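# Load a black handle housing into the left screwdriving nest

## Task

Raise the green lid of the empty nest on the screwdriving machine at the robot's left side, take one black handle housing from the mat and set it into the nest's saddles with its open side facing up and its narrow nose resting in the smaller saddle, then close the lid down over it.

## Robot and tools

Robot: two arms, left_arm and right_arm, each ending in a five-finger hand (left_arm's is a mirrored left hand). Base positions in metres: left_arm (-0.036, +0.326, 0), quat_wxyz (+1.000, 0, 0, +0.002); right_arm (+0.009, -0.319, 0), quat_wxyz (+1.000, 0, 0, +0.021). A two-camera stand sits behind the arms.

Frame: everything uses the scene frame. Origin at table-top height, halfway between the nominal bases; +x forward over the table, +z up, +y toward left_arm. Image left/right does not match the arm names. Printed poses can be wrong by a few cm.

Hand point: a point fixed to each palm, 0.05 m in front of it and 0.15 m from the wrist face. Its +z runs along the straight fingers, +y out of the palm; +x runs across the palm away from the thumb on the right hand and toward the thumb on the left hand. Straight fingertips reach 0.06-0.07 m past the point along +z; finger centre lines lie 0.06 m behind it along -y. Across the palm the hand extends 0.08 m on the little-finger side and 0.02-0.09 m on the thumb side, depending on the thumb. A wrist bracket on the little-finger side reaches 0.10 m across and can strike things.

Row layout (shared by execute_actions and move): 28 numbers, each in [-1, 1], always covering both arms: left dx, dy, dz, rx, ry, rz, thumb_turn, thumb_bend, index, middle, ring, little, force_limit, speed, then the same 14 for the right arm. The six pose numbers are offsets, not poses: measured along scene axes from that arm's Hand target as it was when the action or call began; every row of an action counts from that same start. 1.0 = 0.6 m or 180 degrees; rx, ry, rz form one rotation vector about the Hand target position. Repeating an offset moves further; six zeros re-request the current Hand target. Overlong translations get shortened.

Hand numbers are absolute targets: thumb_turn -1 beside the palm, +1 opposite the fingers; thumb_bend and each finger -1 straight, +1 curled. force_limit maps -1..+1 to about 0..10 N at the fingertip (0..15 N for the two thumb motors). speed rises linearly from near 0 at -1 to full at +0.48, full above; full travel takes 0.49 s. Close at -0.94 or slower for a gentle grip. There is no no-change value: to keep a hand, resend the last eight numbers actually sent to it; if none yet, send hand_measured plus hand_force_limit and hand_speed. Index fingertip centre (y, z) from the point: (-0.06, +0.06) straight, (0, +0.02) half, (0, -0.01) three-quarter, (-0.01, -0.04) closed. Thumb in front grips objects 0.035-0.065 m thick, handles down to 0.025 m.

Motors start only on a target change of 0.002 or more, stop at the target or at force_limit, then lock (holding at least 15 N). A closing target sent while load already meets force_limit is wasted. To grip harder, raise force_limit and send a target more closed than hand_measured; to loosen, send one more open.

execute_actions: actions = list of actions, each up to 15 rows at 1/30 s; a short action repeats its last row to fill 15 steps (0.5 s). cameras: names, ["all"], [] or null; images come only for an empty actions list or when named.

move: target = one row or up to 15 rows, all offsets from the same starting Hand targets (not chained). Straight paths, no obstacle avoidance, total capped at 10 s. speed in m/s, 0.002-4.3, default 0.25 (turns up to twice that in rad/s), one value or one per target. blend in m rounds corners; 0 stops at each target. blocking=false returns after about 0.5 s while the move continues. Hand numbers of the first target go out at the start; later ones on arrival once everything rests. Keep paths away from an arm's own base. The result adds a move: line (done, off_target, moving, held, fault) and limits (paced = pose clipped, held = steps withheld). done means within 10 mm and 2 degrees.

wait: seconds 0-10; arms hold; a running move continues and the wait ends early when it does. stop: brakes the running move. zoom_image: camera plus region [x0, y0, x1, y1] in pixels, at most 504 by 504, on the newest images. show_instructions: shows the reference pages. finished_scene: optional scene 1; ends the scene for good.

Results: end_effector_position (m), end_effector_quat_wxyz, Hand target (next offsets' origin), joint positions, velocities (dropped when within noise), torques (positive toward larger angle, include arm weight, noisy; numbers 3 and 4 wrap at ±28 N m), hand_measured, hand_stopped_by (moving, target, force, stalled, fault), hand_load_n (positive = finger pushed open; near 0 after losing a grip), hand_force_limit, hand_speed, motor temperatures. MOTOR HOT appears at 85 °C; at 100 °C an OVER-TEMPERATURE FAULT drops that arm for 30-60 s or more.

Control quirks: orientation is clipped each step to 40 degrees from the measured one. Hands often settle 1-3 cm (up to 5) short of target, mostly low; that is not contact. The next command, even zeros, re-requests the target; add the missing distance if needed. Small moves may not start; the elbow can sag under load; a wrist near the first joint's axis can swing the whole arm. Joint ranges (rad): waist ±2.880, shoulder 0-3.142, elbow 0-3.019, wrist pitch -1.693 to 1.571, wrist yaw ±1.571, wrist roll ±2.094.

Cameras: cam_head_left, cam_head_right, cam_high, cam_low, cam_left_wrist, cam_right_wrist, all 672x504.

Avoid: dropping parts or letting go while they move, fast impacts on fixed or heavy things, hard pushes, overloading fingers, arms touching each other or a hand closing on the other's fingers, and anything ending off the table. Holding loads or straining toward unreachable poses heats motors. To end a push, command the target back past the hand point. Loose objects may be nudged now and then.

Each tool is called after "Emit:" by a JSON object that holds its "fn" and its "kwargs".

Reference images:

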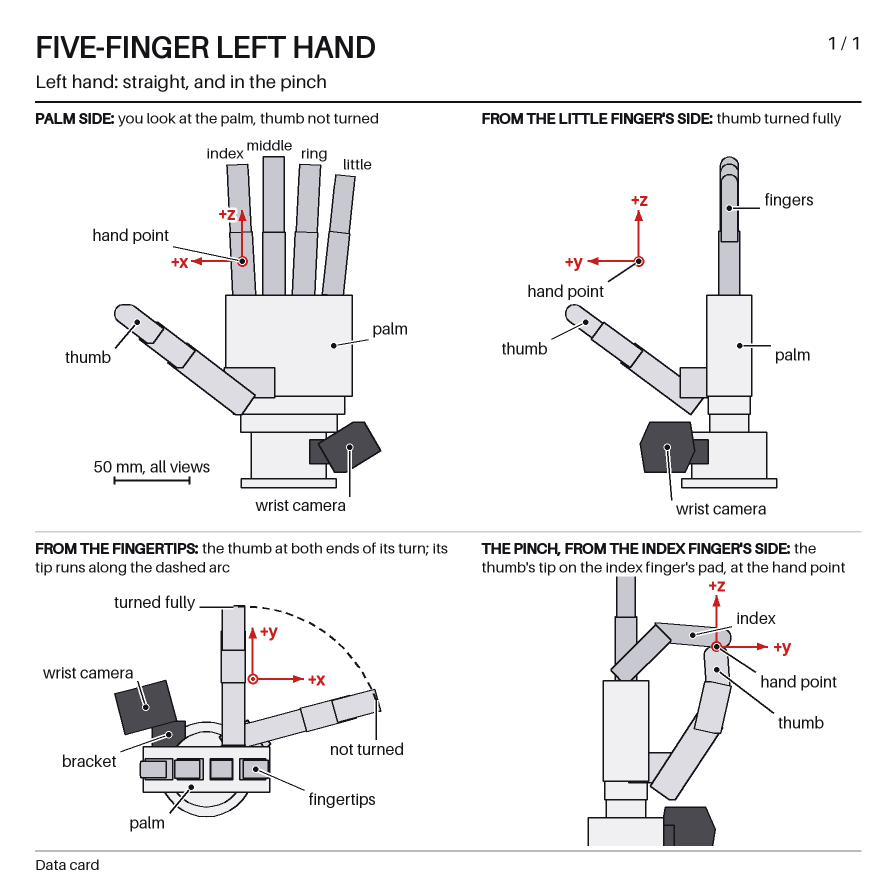

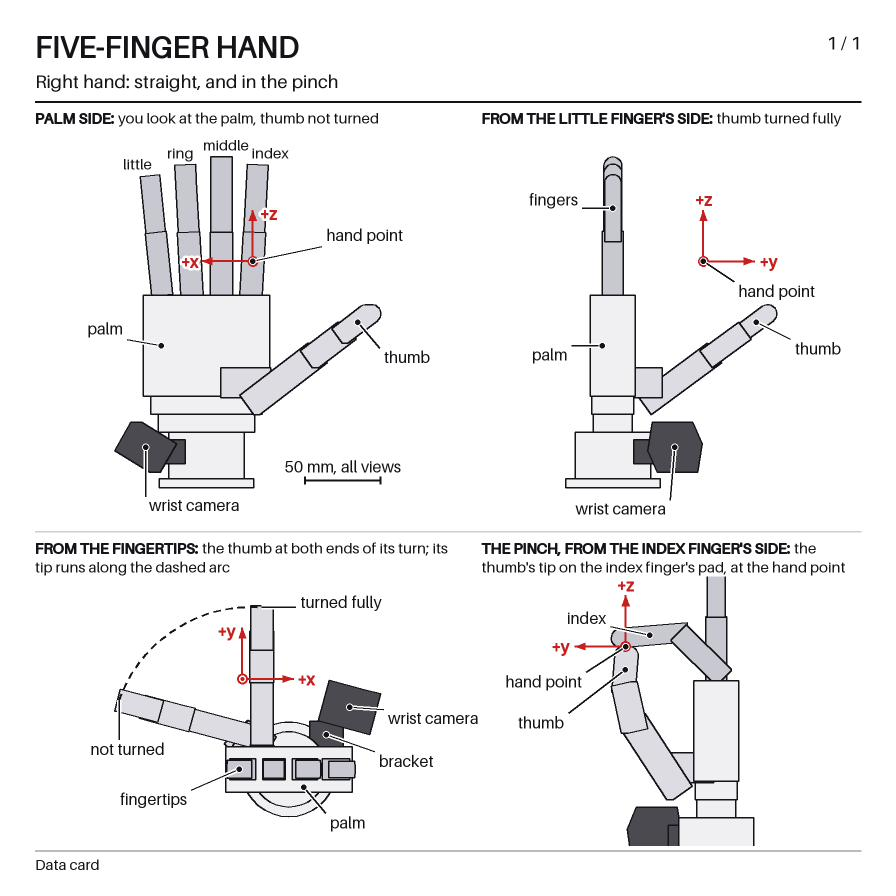

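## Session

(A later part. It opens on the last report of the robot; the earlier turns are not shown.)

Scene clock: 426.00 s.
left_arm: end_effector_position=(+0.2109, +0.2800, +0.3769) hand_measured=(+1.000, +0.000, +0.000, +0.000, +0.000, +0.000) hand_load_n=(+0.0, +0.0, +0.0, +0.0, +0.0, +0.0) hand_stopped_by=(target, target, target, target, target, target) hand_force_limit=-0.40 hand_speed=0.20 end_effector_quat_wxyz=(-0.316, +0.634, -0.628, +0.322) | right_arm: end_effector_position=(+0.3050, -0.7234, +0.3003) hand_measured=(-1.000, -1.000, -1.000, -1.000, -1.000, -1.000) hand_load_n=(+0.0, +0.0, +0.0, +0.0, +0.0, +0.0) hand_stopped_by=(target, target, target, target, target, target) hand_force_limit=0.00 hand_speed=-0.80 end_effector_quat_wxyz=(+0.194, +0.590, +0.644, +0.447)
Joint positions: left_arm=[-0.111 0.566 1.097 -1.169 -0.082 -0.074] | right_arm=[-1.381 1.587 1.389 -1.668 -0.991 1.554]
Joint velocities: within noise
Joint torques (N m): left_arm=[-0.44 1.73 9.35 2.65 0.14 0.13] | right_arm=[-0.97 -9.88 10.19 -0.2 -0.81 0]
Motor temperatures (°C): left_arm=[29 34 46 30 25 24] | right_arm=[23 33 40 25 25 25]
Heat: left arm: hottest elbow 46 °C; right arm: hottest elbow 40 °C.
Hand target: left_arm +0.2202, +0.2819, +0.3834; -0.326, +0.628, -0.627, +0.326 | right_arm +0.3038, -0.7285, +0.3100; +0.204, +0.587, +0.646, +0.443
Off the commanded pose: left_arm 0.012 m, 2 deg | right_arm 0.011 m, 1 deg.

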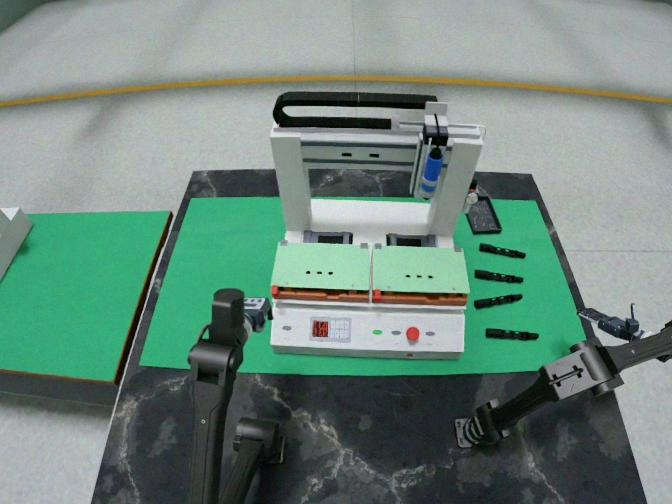

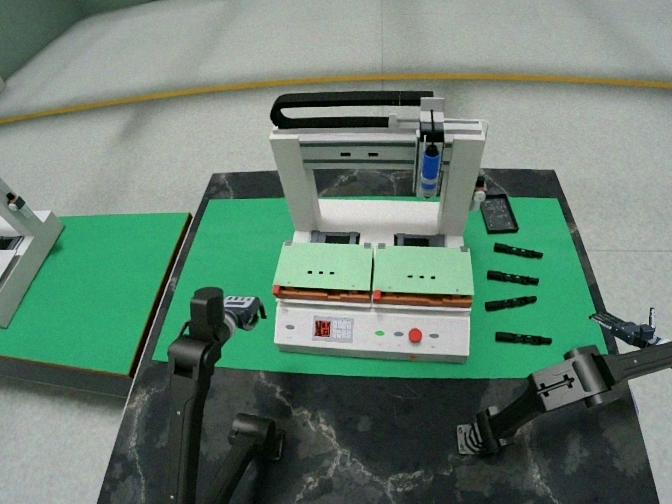

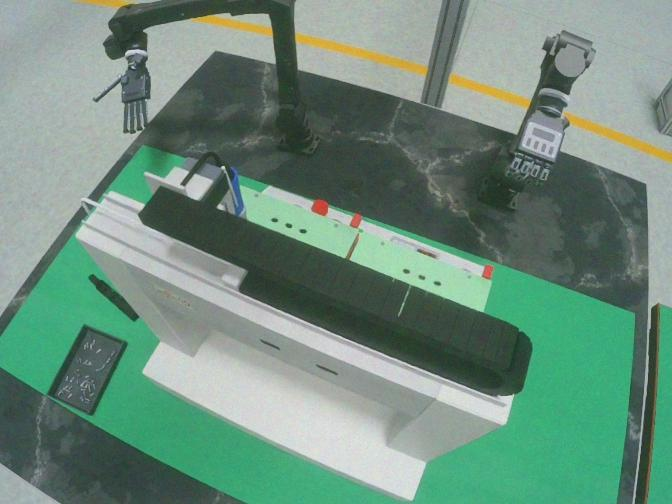

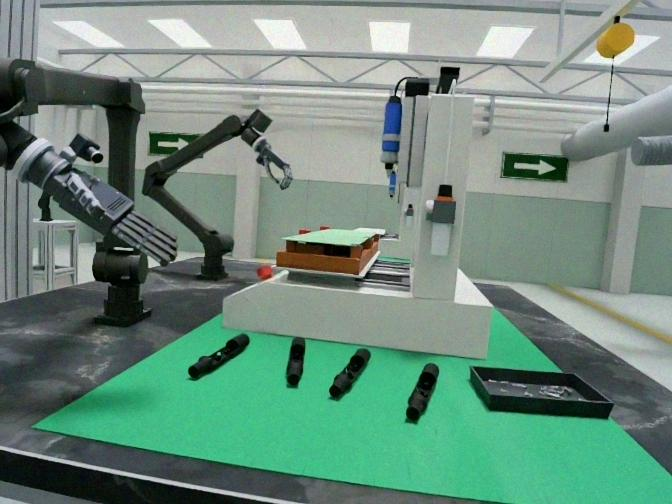

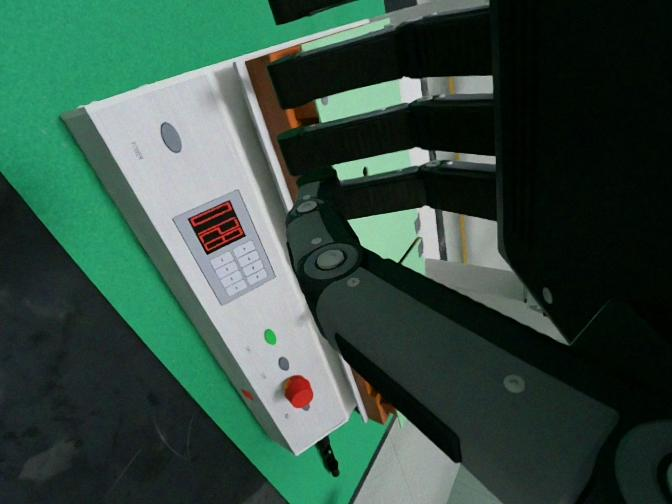

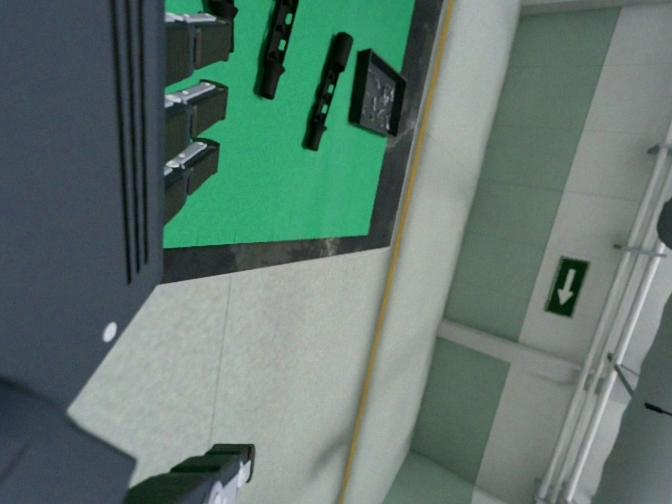

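Emit:
{"fn": "move", "kwargs": {"target": [-0.067, -0.17, -0.18, 0.0291, -0.1087, 0.1652, -1, -1, -1, -1, -1, -1, -0.4, 0.2, 0, 0, 0, 0, 0, 0, -1, -1, -1, -1, -1, -1, 0, -0.8], "cameras": ["cam_left_wrist", "cam_head_left"]}}

Emit:
{"fn": "zoom_image", "kwargs": {"camera": "cam_left_wrist", "region": [150, 0, 500, 504]}}

Scene clock: 562.90 s.
left_arm: end_effector_position=(+0.1812, +0.1806, +0.2670) hand_measured=(-1.000, -1.000, -1.000, -1.000, -1.000, -1.000) hand_load_n=(-0.5, +0.0, +0.0, +0.0, -0.5, +0.0) hand_stopped_by=(target, target, target, target, target, target) hand_force_limit=-0.40 hand_speed=0.20 end_effector_quat_wxyz=(-0.468, +0.673, -0.471, +0.326) | right_arm: end_effector_position=(+0.3050, -0.7234, +0.3003) hand_measured=(-1.000, -1.000, -1.000, -1.000, -1.000, -1.000) hand_load_n=(+0.0, +0.0, -0.5, +0.0, +0.0, +0.0) hand_stopped_by=(target, target, target, target, target, target) hand_force_limit=0.00 hand_speed=-0.80 end_effector_quat_wxyz=(+0.194, +0.590, +0.644, +0.447)
Joint positions: left_arm=[-1.259 0.798 0.839 -1.702 -1.212 -1.664] | right_arm=[-1.381 1.587 1.389 -1.668 -0.991 1.554]
Joint torques (N m): left_arm=[-1.26 -1.96 9.32 -0.4 -0.66 -0.2] | right_arm=[-0.56 -10.46 10.29 -0.09 -0.79 -0.04]
Heat: left arm: hottest elbow 46 °C; right arm: hottest elbow 40 °C.
Hand target: left_arm +0.1800, +0.1799, +0.2754; -0.527, +0.688, -0.396, +0.304 | right_arm +0.3038, -0.7285, +0.3100; +0.204, +0.587, +0.646, +0.443
Off the commanded pose: left_arm 0.008 m, 11 deg | right_arm 0.011 m, 1 deg.
joint sent to its limit (left arm) — joint 4 (wrist pitch), lower limit. The joint targets are off in position and orientation.
move: off_target (left_arm, right_arm)
Images, in order (width x height): cam_head_left 672x504, cam_left_wrist 672x504.

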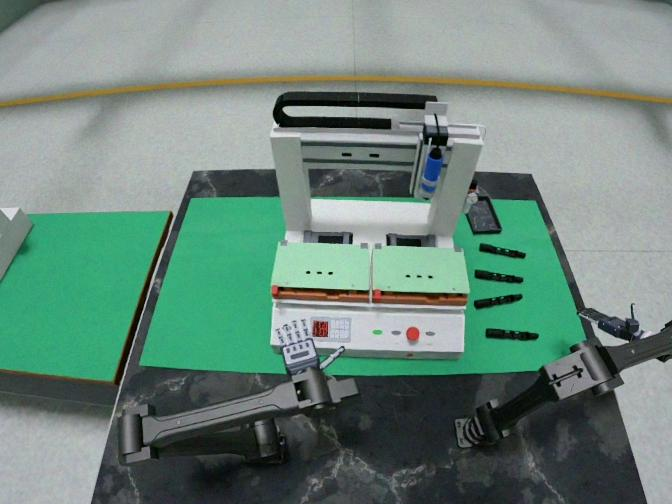

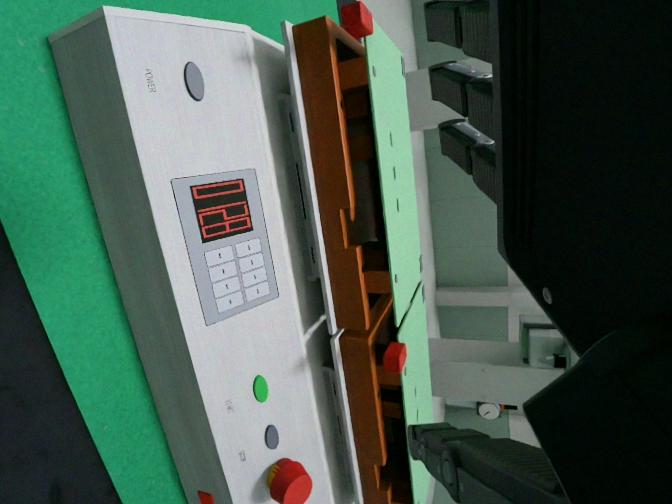

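Scaled by 1.000.

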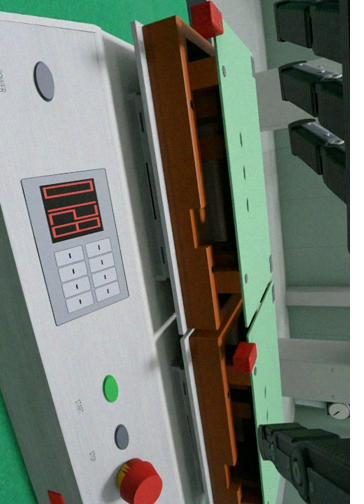

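Emit:
{"fn": "zoom_image", "kwargs": {"camera": "cam_left_wrist", "region": [270, 0, 430, 180]}}

Emit:
{"fn": "zoom_image", "kwargs": {"camera": "cam_left_wrist", "region": [300, 160, 440, 340]}}

Scaled by 2.800 from the camera's 672x504 image, which has a finer 960x720 frame.

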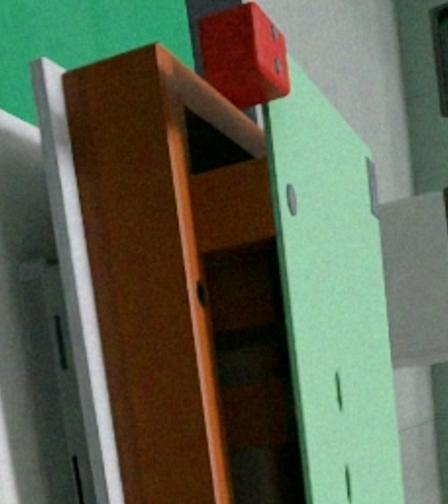

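Scaled by 2.800 from the camera's 672x504 image, which has a finer 960x720 frame.

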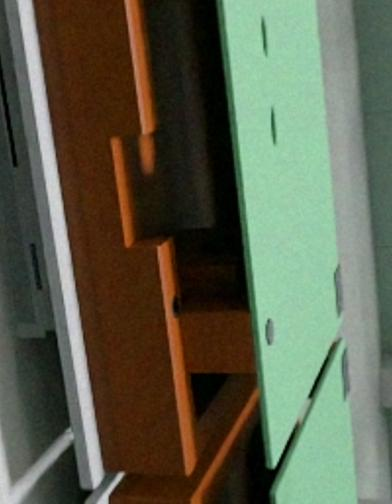

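Emit:
{"fn": "zoom_image", "kwargs": {"camera": "cam_left_wrist", "region": [330, 120, 420, 260]}}

Emit:
{"fn": "zoom_image", "kwargs": {"camera": "cam_left_wrist", "region": [330, 30, 420, 150]}}

Scaled by 3.600 from the camera's 672x504 image, which has a finer 960x720 frame.

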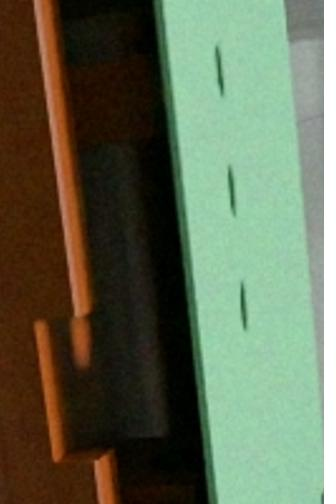

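Scaled by 4.200 from the camera's 672x504 image, which has a finer 960x720 frame.

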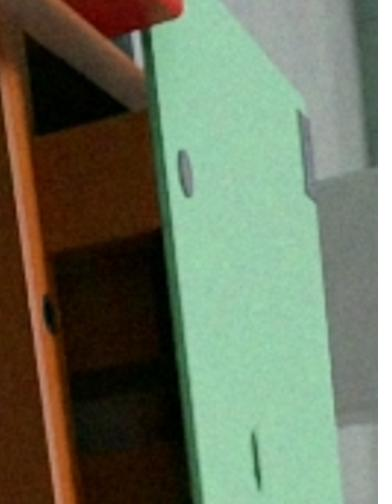

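Emit:
{"fn": "move", "kwargs": {"target": [0.1217, -0.0532, -0.1, -0.0068, 0.0268, -0.1673, -1, -1, -1, 1, 1, 1, -0.4, 0.2, 0, 0, 0, 0, 0, 0, -1, -1, -1, -1, -1, -1, 0, -0.8], "cameras": ["cam_left_wrist", "cam_head_left", "cam_low"]}}

Emit:
{"fn": "zoom_image", "kwargs": {"camera": "cam_left_wrist", "region": [200, 0, 550, 350]}}

Emit:
{"fn": "zoom_image", "kwargs": {"camera": "cam_head_left", "region": [250, 230, 400, 380]}}

Emit:
{"fn": "zoom_image", "kwargs": {"camera": "cam_low", "region": [180, 130, 400, 300]}}

Scene clock: 730.10 s.
left_arm: end_effector_position=(+0.2487, +0.1487, +0.2034) hand_measured=(-1.000, -1.000, -1.000, +1.000, +1.000, +1.000) hand_load_n=(+0.0, +0.0, +0.0, +0.0, +0.0, +0.0) hand_stopped_by=(target, target, target, target, target, target) hand_force_limit=-0.40 hand_speed=0.20 end_effector_quat_wxyz=(-0.402, +0.582, -0.589, +0.392) | right_arm: end_effector_position=(+0.3050, -0.7234, +0.3003) hand_measured=(-1.000, -1.000, -1.000, -1.000, -1.000, -1.000) hand_load_n=(+0.0, +0.0, +0.0, +0.0, +0.0, +0.0) hand_stopped_by=(target, target, target, target, target, target) hand_force_limit=0.00 hand_speed=-0.80 end_effector_quat_wxyz=(+0.194, +0.590, +0.644, +0.447)
Joint positions: left_arm=[-0.867 0.617 0.526 -0.462 -0.789 -0.394] | right_arm=[-1.381 1.587 1.389 -1.668 -0.991 1.554]
Joint torques (N m): left_arm=[-0.15 -1.26 10.14 2.52 -0.11 0.15] | right_arm=[-0.73 -10.46 10.3 -0.2 -0.81 -0.04]
Heat: left arm: hottest elbow 46 °C; right arm: hottest elbow 41 °C.
Hand target: left_arm +0.2531, +0.1480, +0.2154; -0.406, +0.579, -0.580, +0.406 | right_arm +0.3038, -0.7285, +0.3100; +0.204, +0.587, +0.646, +0.443
Off the commanded pose: left_arm 0.013 m, 2 deg | right_arm 0.011 m, 1 deg.
move: off_target (left_arm, right_arm)
Images, in order (width x height): cam_head_left 672x504, cam_low 672x504, cam_left_wrist 672x504.

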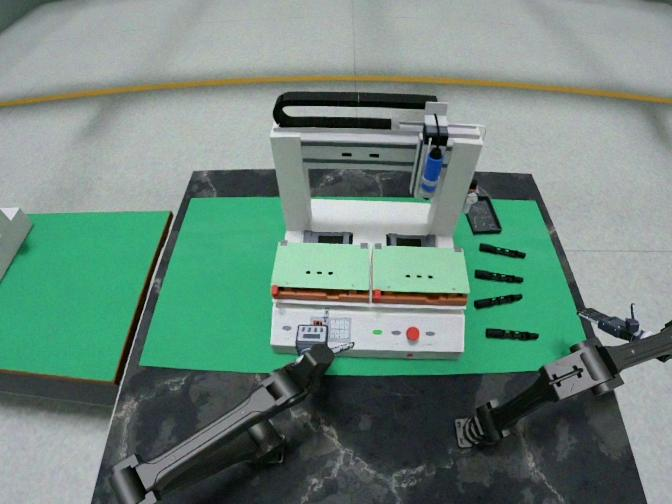

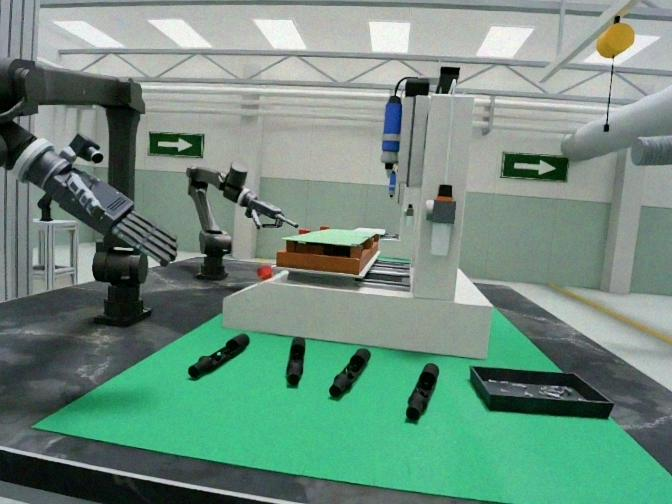

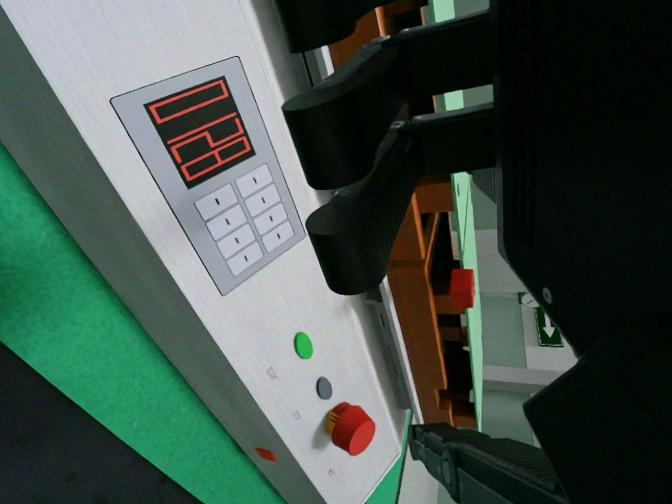

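Scaled by 1.440 from the camera's 672x504 image, which has a finer 960x720 frame.

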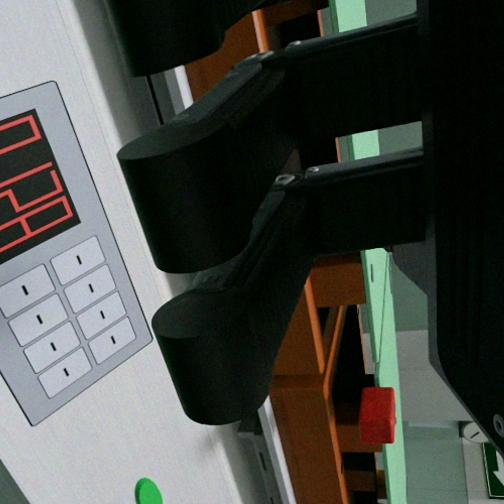

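Scaled by 3.360 from the camera's 672x504 image, which has a finer 960x720 frame.

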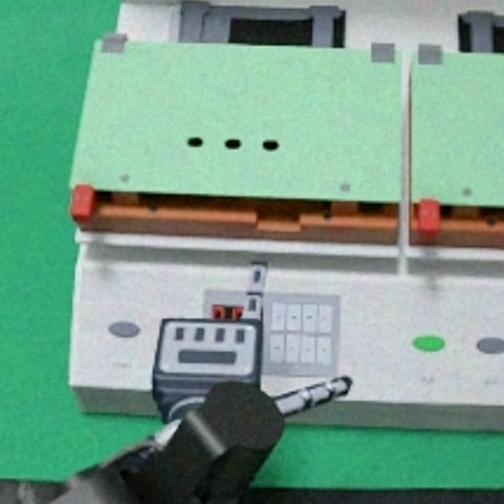

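Scaled by 2.291 from the camera's 672x504 image, which has a finer 960x720 frame.

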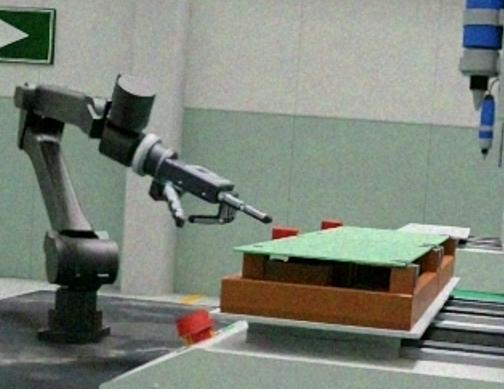

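Emit:
{"fn": "execute_actions", "kwargs": {"actions": []}}

Emit:
{"fn": "zoom_image", "kwargs": {"camera": "cam_head_right", "region": [250, 230, 400, 380]}}

Emit:
{"fn": "zoom_image", "kwargs": {"camera": "cam_high", "region": [340, 120, 520, 300]}}

Scene clock: 749.17 s.
left_arm: end_effector_position=(+0.2487, +0.1487, +0.2034) hand_measured=(-1.000, -1.000, -1.000, +1.000, +1.000, +1.000) hand_load_n=(-0.5, +0.0, +0.0, +0.0, +0.0, +0.0) hand_stopped_by=(target, target, target, target, target, target) hand_force_limit=-0.40 hand_speed=0.20 end_effector_quat_wxyz=(-0.402, +0.582, -0.589, +0.392) | right_arm: end_effector_position=(+0.3050, -0.7234, +0.3003) hand_measured=(-1.000, -1.000, -1.000, -1.000, -1.000, -1.000) hand_load_n=(+0.0, +0.0, +0.0, +0.0, +0.0, +0.0) hand_stopped_by=(target, target, target, target, target, target) hand_force_limit=0.00 hand_speed=-0.80 end_effector_quat_wxyz=(+0.194, +0.590, +0.644, +0.447)
Joint positions: left_arm=[-0.867 0.617 0.526 -0.462 -0.789 -0.394] | right_arm=[-1.381 1.587 1.389 -1.668 -0.991 1.554]
Joint velocities: within noise
Joint torques (N m): left_arm=[-0.09 -1.14 10.15 2.54 -0.11 0.13] | right_arm=[-0.56 -10.58 10.43 -0.02 -0.84 -0.04]
Motor temperatures (°C): left_arm=[27 32 46 28 25 24] | right_arm=[23 33 41 24 25 24]
Heat: left arm: hottest elbow 46 °C; right arm: hottest elbow 41 °C.
Hand target: left_arm +0.2531, +0.1480, +0.2154; -0.406, +0.579, -0.580, +0.406 | right_arm +0.3038, -0.7285, +0.3100; +0.204, +0.587, +0.646, +0.443
Off the commanded pose: left_arm 0.013 m, 2 deg | right_arm 0.011 m, 1 deg.

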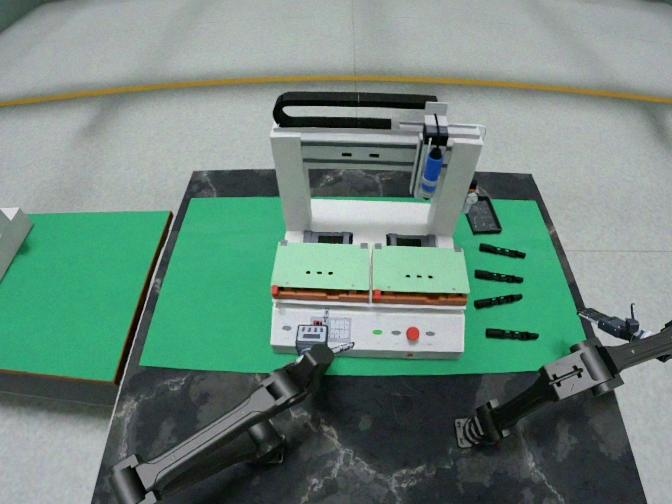

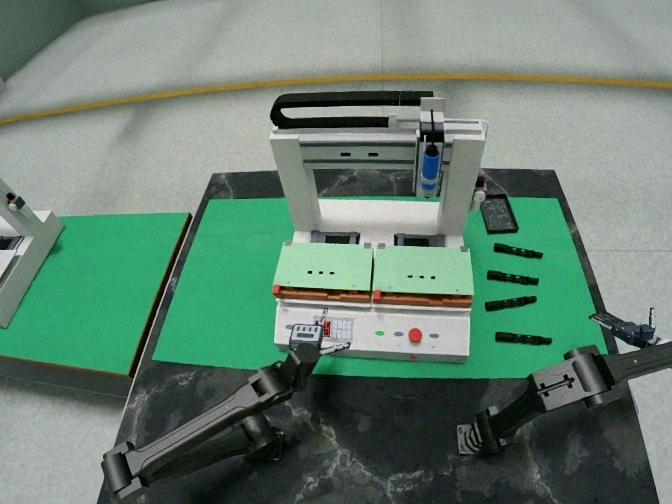

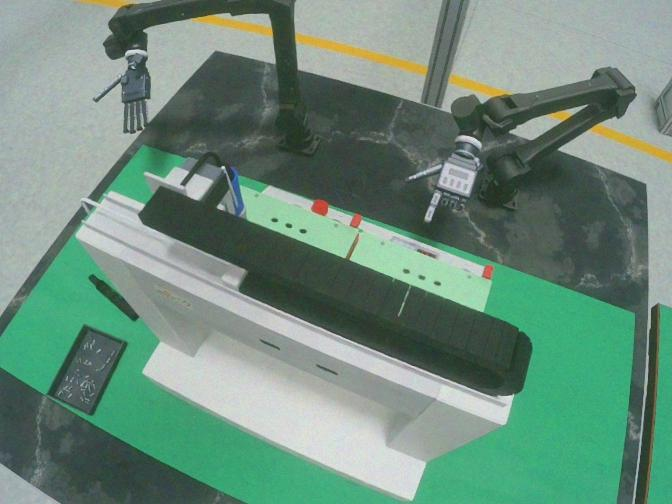

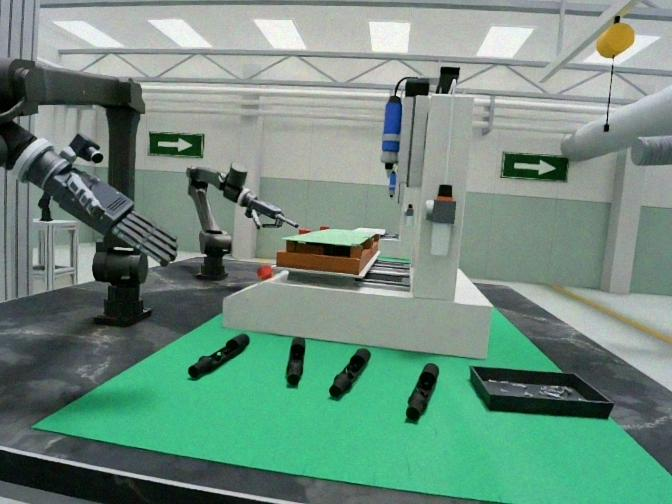

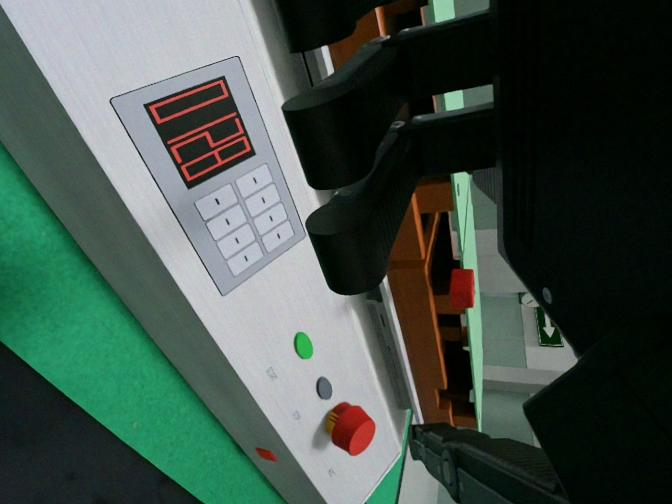

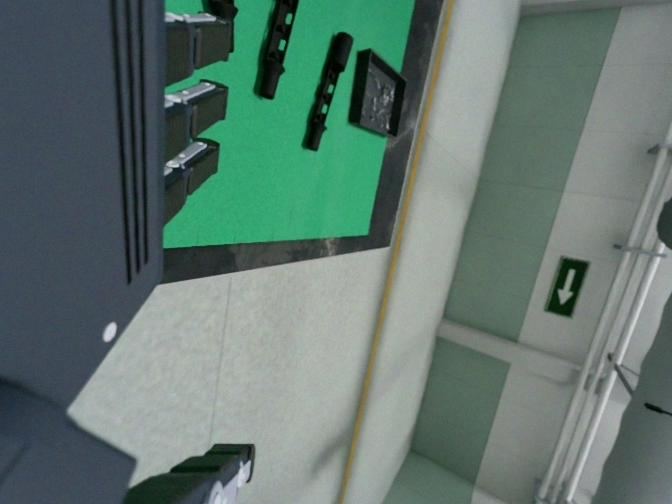

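Scaled by 3.360 from the camera's 672x504 image, which has a finer 960x720 frame.

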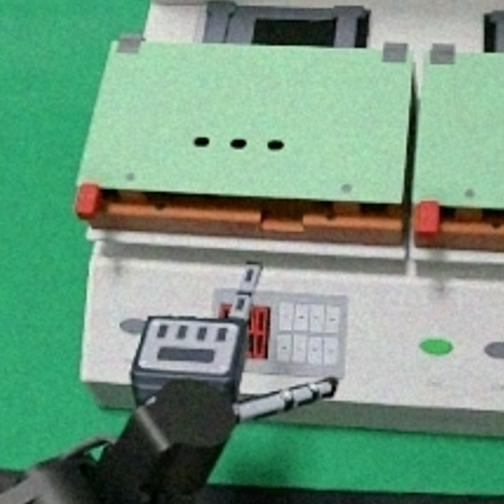

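Scaled by 2.800 from the camera's 672x504 image, which has a finer 960x720 frame.

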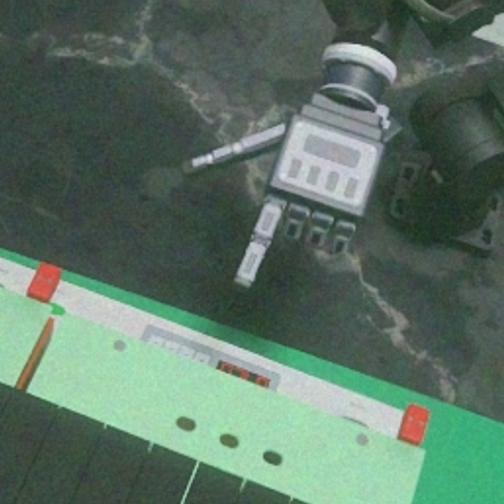

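Emit:
{"fn": "move", "kwargs": {"target": [0.0305, -0.0128, -0.0748, 0, 0, 0, -1, -1, -1, 1, 1, 1, -0.4, 0.2, 0, 0, 0, 0, 0, 0, -1, -1, -1, -1, -1, -1, 0, -0.8], "speed": 0.12, "cameras": ["cam_left_wrist", "cam_head_left", "cam_head_right", "cam_low"]}}

Emit:
{"fn": "zoom_image", "kwargs": {"camera": "cam_low", "region": [240, 190, 340, 280]}}

Emit:
{"fn": "zoom_image", "kwargs": {"camera": "cam_head_left", "region": [280, 240, 380, 340]}}

Emit:
{"fn": "zoom_image", "kwargs": {"camera": "cam_head_right", "region": [280, 240, 380, 340]}}

Scene clock: 778.10 s.
left_arm: end_effector_position=(+0.2648, +0.1440, +0.1556) hand_measured=(-1.000, -1.000, -1.000, +1.000, +1.000, +1.000) hand_load_n=(+0.0, +0.0, -0.5, +0.0, +0.0, +0.0) hand_stopped_by=(target, target, target, target, target, target) hand_force_limit=-0.40 hand_speed=0.20 end_effector_quat_wxyz=(-0.402, +0.583, -0.589, +0.390) | right_arm: end_effector_position=(+0.3050, -0.7234, +0.3003) hand_measured=(-1.000, -1.000, -1.000, -1.000, -1.000, -1.000) hand_load_n=(+0.0, +0.0, +0.0, +0.0, +0.0, +0.5) hand_stopped_by=(target, target, target, target, target, target) hand_force_limit=0.00 hand_speed=-0.80 end_effector_quat_wxyz=(+0.194, +0.590, +0.644, +0.447)
Joint positions: left_arm=[-0.824 0.715 0.428 -0.249 -0.754 -0.366] | right_arm=[-1.381 1.587 1.389 -1.668 -0.991 1.554]
Joint torques (N m): left_arm=[-0.21 -1.55 10.48 2.58 -0.11 0.14] | right_arm=[-0.38 -9.93 10.13 -0.31 -0.79 -0.02]
Heat: left arm: hottest elbow 46 °C; right arm: hottest elbow 41 °C.
Hand target: left_arm +0.2714, +0.1403, +0.1705; -0.406, +0.579, -0.580, +0.406 | right_arm +0.3038, -0.7285, +0.3100; +0.204, +0.587, +0.646, +0.443
Off the commanded pose: left_arm 0.017 m, 2 deg | right_arm 0.011 m, 1 deg.
move: off_target (left_arm, right_arm)
Images, in order (width x height): cam_head_left 672x504, cam_head_right 672x504, cam_low 672x504, cam_left_wrist 672x504.

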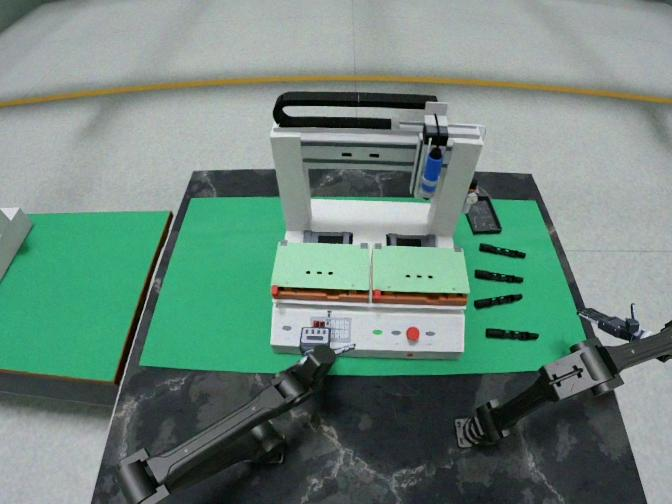

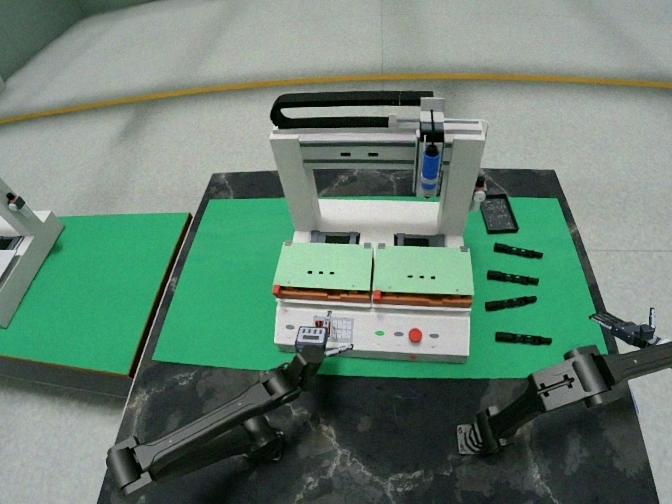

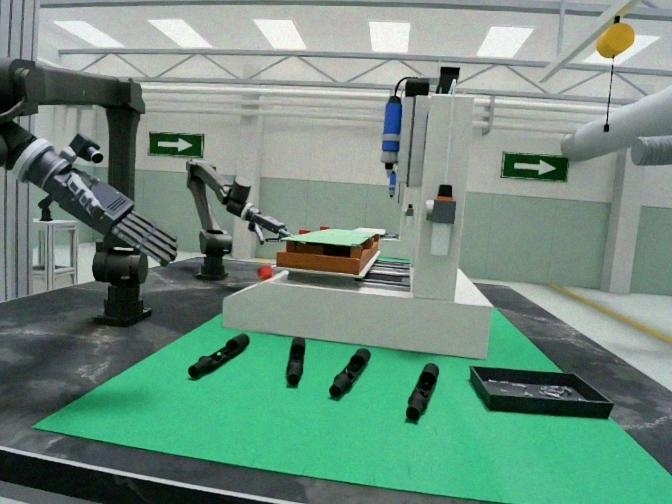

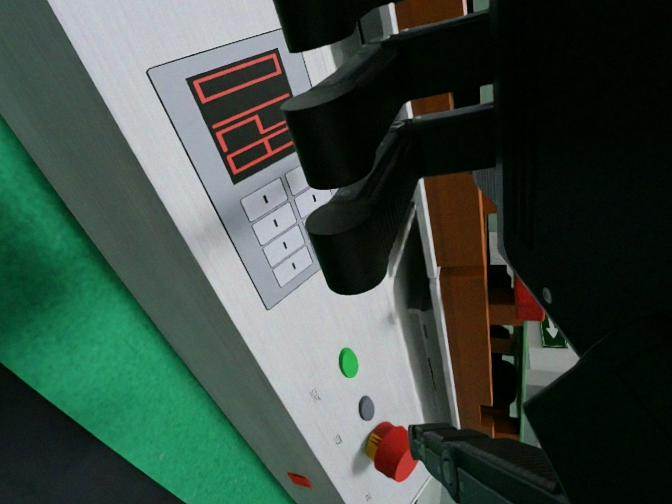

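Scaled by 5.040 from the camera's 672x504 image, which has a finer 960x720 frame.

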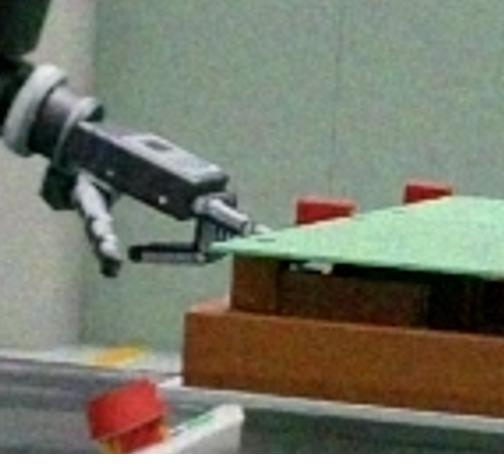

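Scaled by 5.040 from the camera's 672x504 image, which has a finer 960x720 frame.

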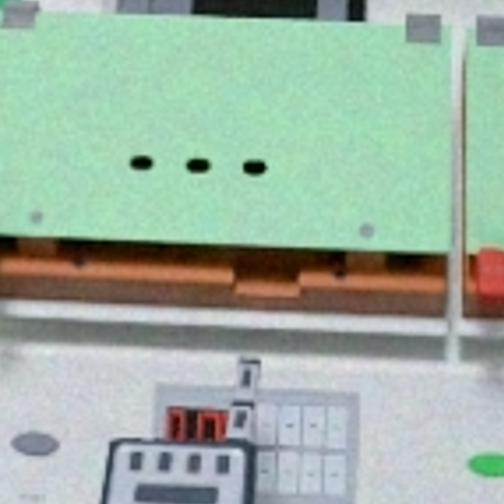

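Scaled by 5.040 from the camera's 672x504 image, which has a finer 960x720 frame.

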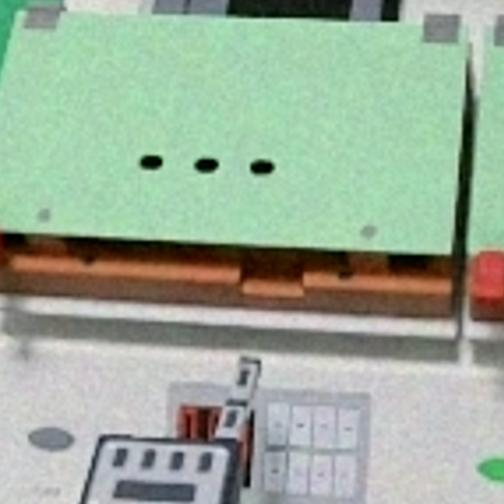

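Emit:
{"fn": "move", "kwargs": {"target": [0.0703, -0.0108, 0.0017, 0, 0, 0, -1, -1, -1, 1, 1, 1, -0.4, 0.2, 0, 0, 0, 0, 0, 0, -1, -1, -1, -1, -1, -1, 0, -0.8], "speed": 0.08, "cameras": ["cam_left_wrist", "cam_head_left", "cam_head_right", "cam_low"]}}

Emit:
{"fn": "zoom_image", "kwargs": {"camera": "cam_head_left", "region": [280, 240, 380, 340]}}

Emit:
{"fn": "zoom_image", "kwargs": {"camera": "cam_head_right", "region": [280, 240, 380, 340]}}

Emit:
{"fn": "zoom_image", "kwargs": {"camera": "cam_low", "region": [240, 190, 340, 280]}}

Scene clock: 795.40 s.
left_arm: end_effector_position=(+0.2929, +0.1485, +0.1324) hand_measured=(-1.000, -1.000, -1.000, +1.000, +1.000, +1.000) hand_load_n=(+0.0, +0.0, +0.0, +0.0, +0.0, +0.0) hand_stopped_by=(target, target, target, target, target, target) hand_force_limit=-0.40 hand_speed=0.20 end_effector_quat_wxyz=(-0.399, +0.585, -0.600, +0.373) | right_arm: end_effector_position=(+0.3050, -0.7234, +0.3003) hand_measured=(-1.000, -1.000, -1.000, -1.000, -1.000, -1.000) hand_load_n=(+0.0, +0.0, +0.0, +0.0, +0.0, +0.0) hand_stopped_by=(target, target, target, target, target, target) hand_force_limit=0.00 hand_speed=-0.80 end_effector_quat_wxyz=(+0.194, +0.590, +0.644, +0.447)
Joint positions: left_arm=[-0.719 0.839 0.428 -0.126 -0.66 -0.303] | right_arm=[-1.381 1.587 1.389 -1.668 -0.991 1.554]
Joint torques (N m): left_arm=[-0.26 -2.26 14.2 2.65 -0.06 0.14] | right_arm=[-1.32 -10.05 10.3 -0.09 -0.82 -0.04]
Heat: left arm: hottest elbow 47 °C; right arm: hottest elbow 41 °C.
Hand target: left_arm +0.3135, +0.1339, +0.1715; -0.406, +0.579, -0.580, +0.406 | right_arm +0.3038, -0.7285, +0.3100; +0.204, +0.587, +0.646, +0.443
Off the commanded pose: left_arm 0.047 m, 5 deg | right_arm 0.011 m, 1 deg.
move: off_target (left_arm, right_arm)
Images, in order (width x height): cam_head_left 672x504, cam_head_right 672x504, cam_low 672x504, cam_left_wrist 672x504.

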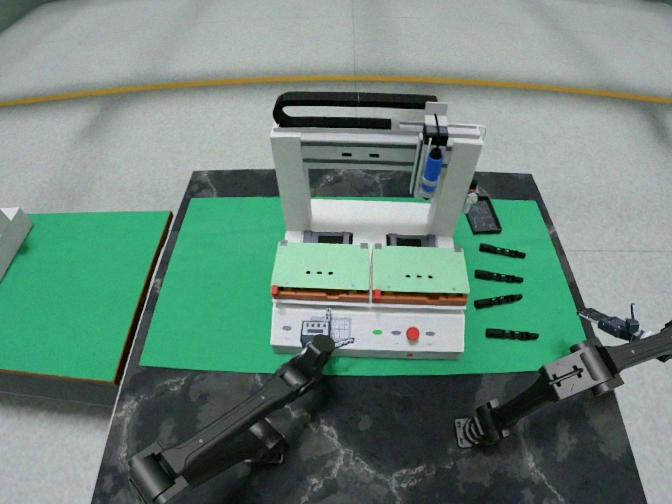

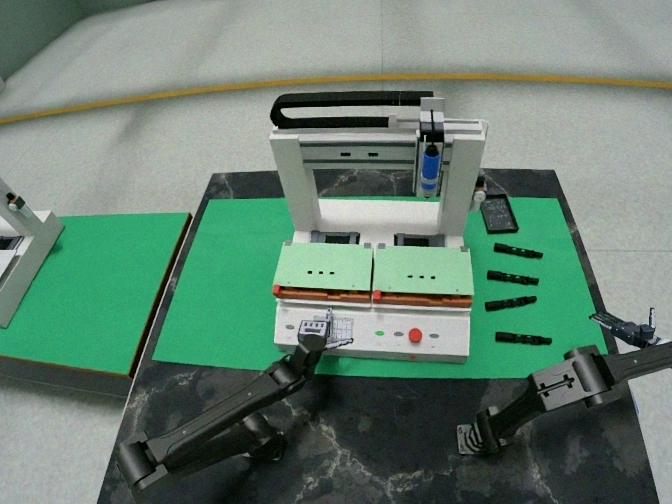

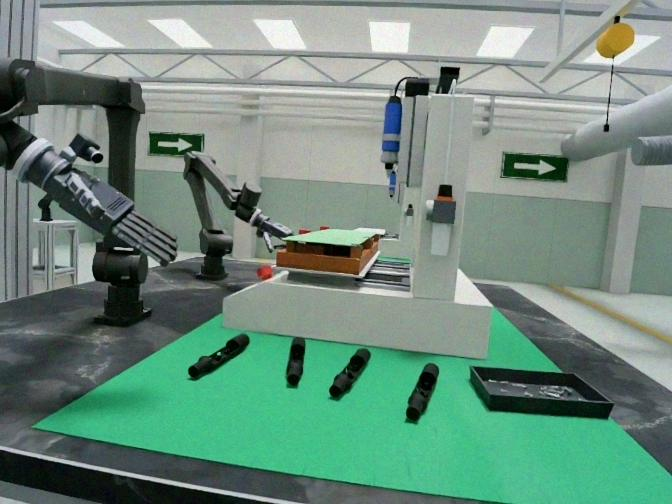

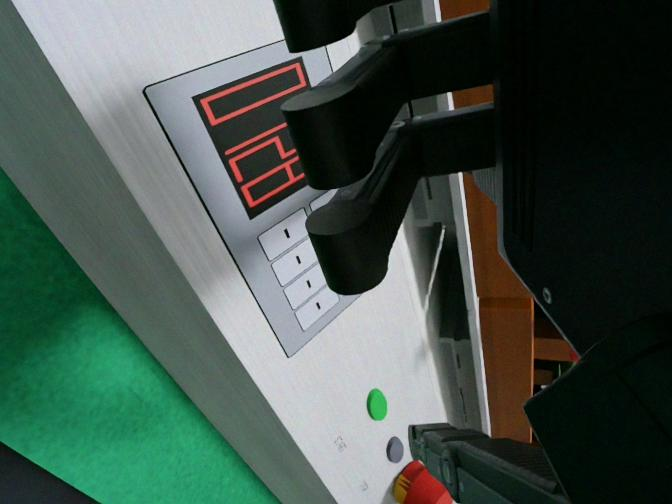

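Scaled by 5.040 from the camera's 672x504 image, which has a finer 960x720 frame.

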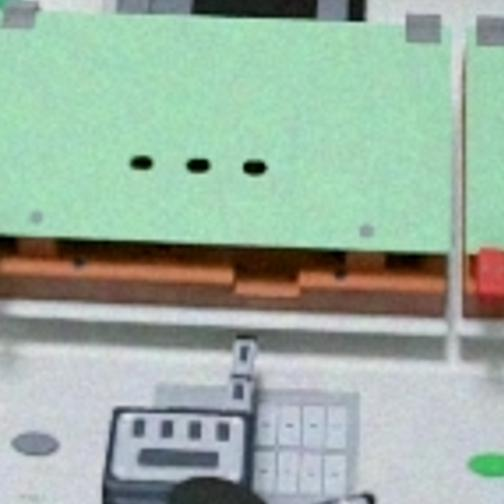

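Scaled by 5.040 from the camera's 672x504 image, which has a finer 960x720 frame.

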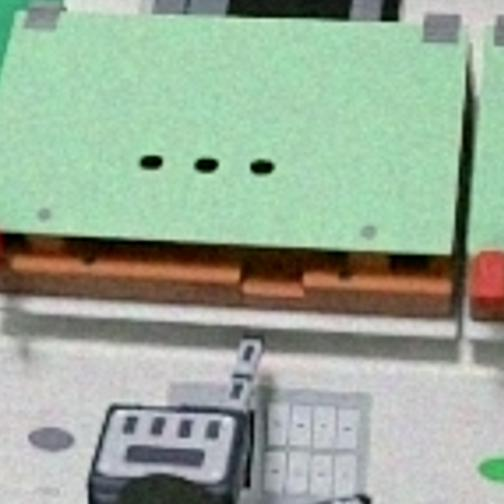

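Scaled by 5.040 from the camera's 672x504 image, which has a finer 960x720 frame.

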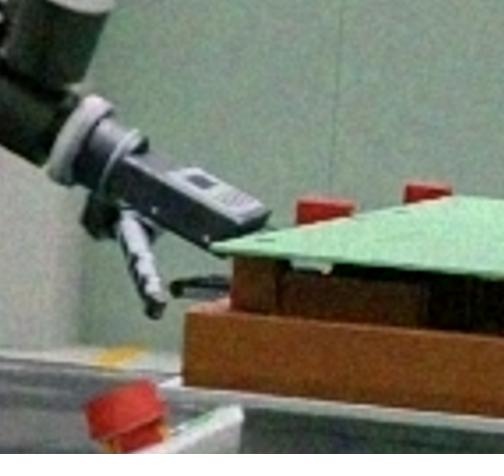

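Emit:
{"fn": "move", "kwargs": {"target": [0, 0, 0.01, 0, 0, 0, -1, -1, -1, 1, 1, 1, -0.4, 0.2, 0, 0, 0, 0, 0, 0, -1, -1, -1, -1, -1, -1, 0, -0.8], "speed": 0.08}}

Scene clock: 803.30 s.
left_arm: end_effector_position=(+0.2970, +0.1449, +0.1417) hand_measured=(-1.000, -1.000, -1.000, +1.000, +1.000, +1.000) hand_load_n=(+0.0, +0.0, +0.0, +0.0, +0.0, +0.0) hand_stopped_by=(target, target, target, target, target, target) hand_force_limit=-0.40 hand_speed=0.20 end_effector_quat_wxyz=(-0.399, +0.585, -0.596, +0.380) | right_arm: end_effector_position=(+0.3050, -0.7234, +0.3003) hand_measured=(-1.000, -1.000, -1.000, -1.000, -1.000, -1.000) hand_load_n=(+0.0, +0.0, +0.0, +0.0, +0.0, +0.0) hand_stopped_by=(target, target, target, target, target, target) hand_force_limit=0.00 hand_speed=-0.80 end_effector_quat_wxyz=(+0.194, +0.590, +0.644, +0.447)
Joint positions: left_arm=[-0.719 0.839 0.445 -0.126 -0.66 -0.303] | right_arm=[-1.381 1.587 1.389 -1.668 -0.991 1.554]
Joint torques (N m): left_arm=[-0.32 -2.73 13.97 1.92 -0.06 0.14] | right_arm=[-1.08 -10.46 10.29 -0.03 -0.79 -0.08]
Heat: left arm: hottest elbow 49 °C; right arm: hottest elbow 41 °C.
Hand target: left_arm +0.3135, +0.1339, +0.1775; -0.406, +0.579, -0.580, +0.406 | right_arm +0.3038, -0.7285, +0.3100; +0.204, +0.587, +0.646, +0.443
Off the commanded pose: left_arm 0.041 m, 4 deg | right_arm 0.011 m, 1 deg.
move: off_target (left_arm, right_arm)


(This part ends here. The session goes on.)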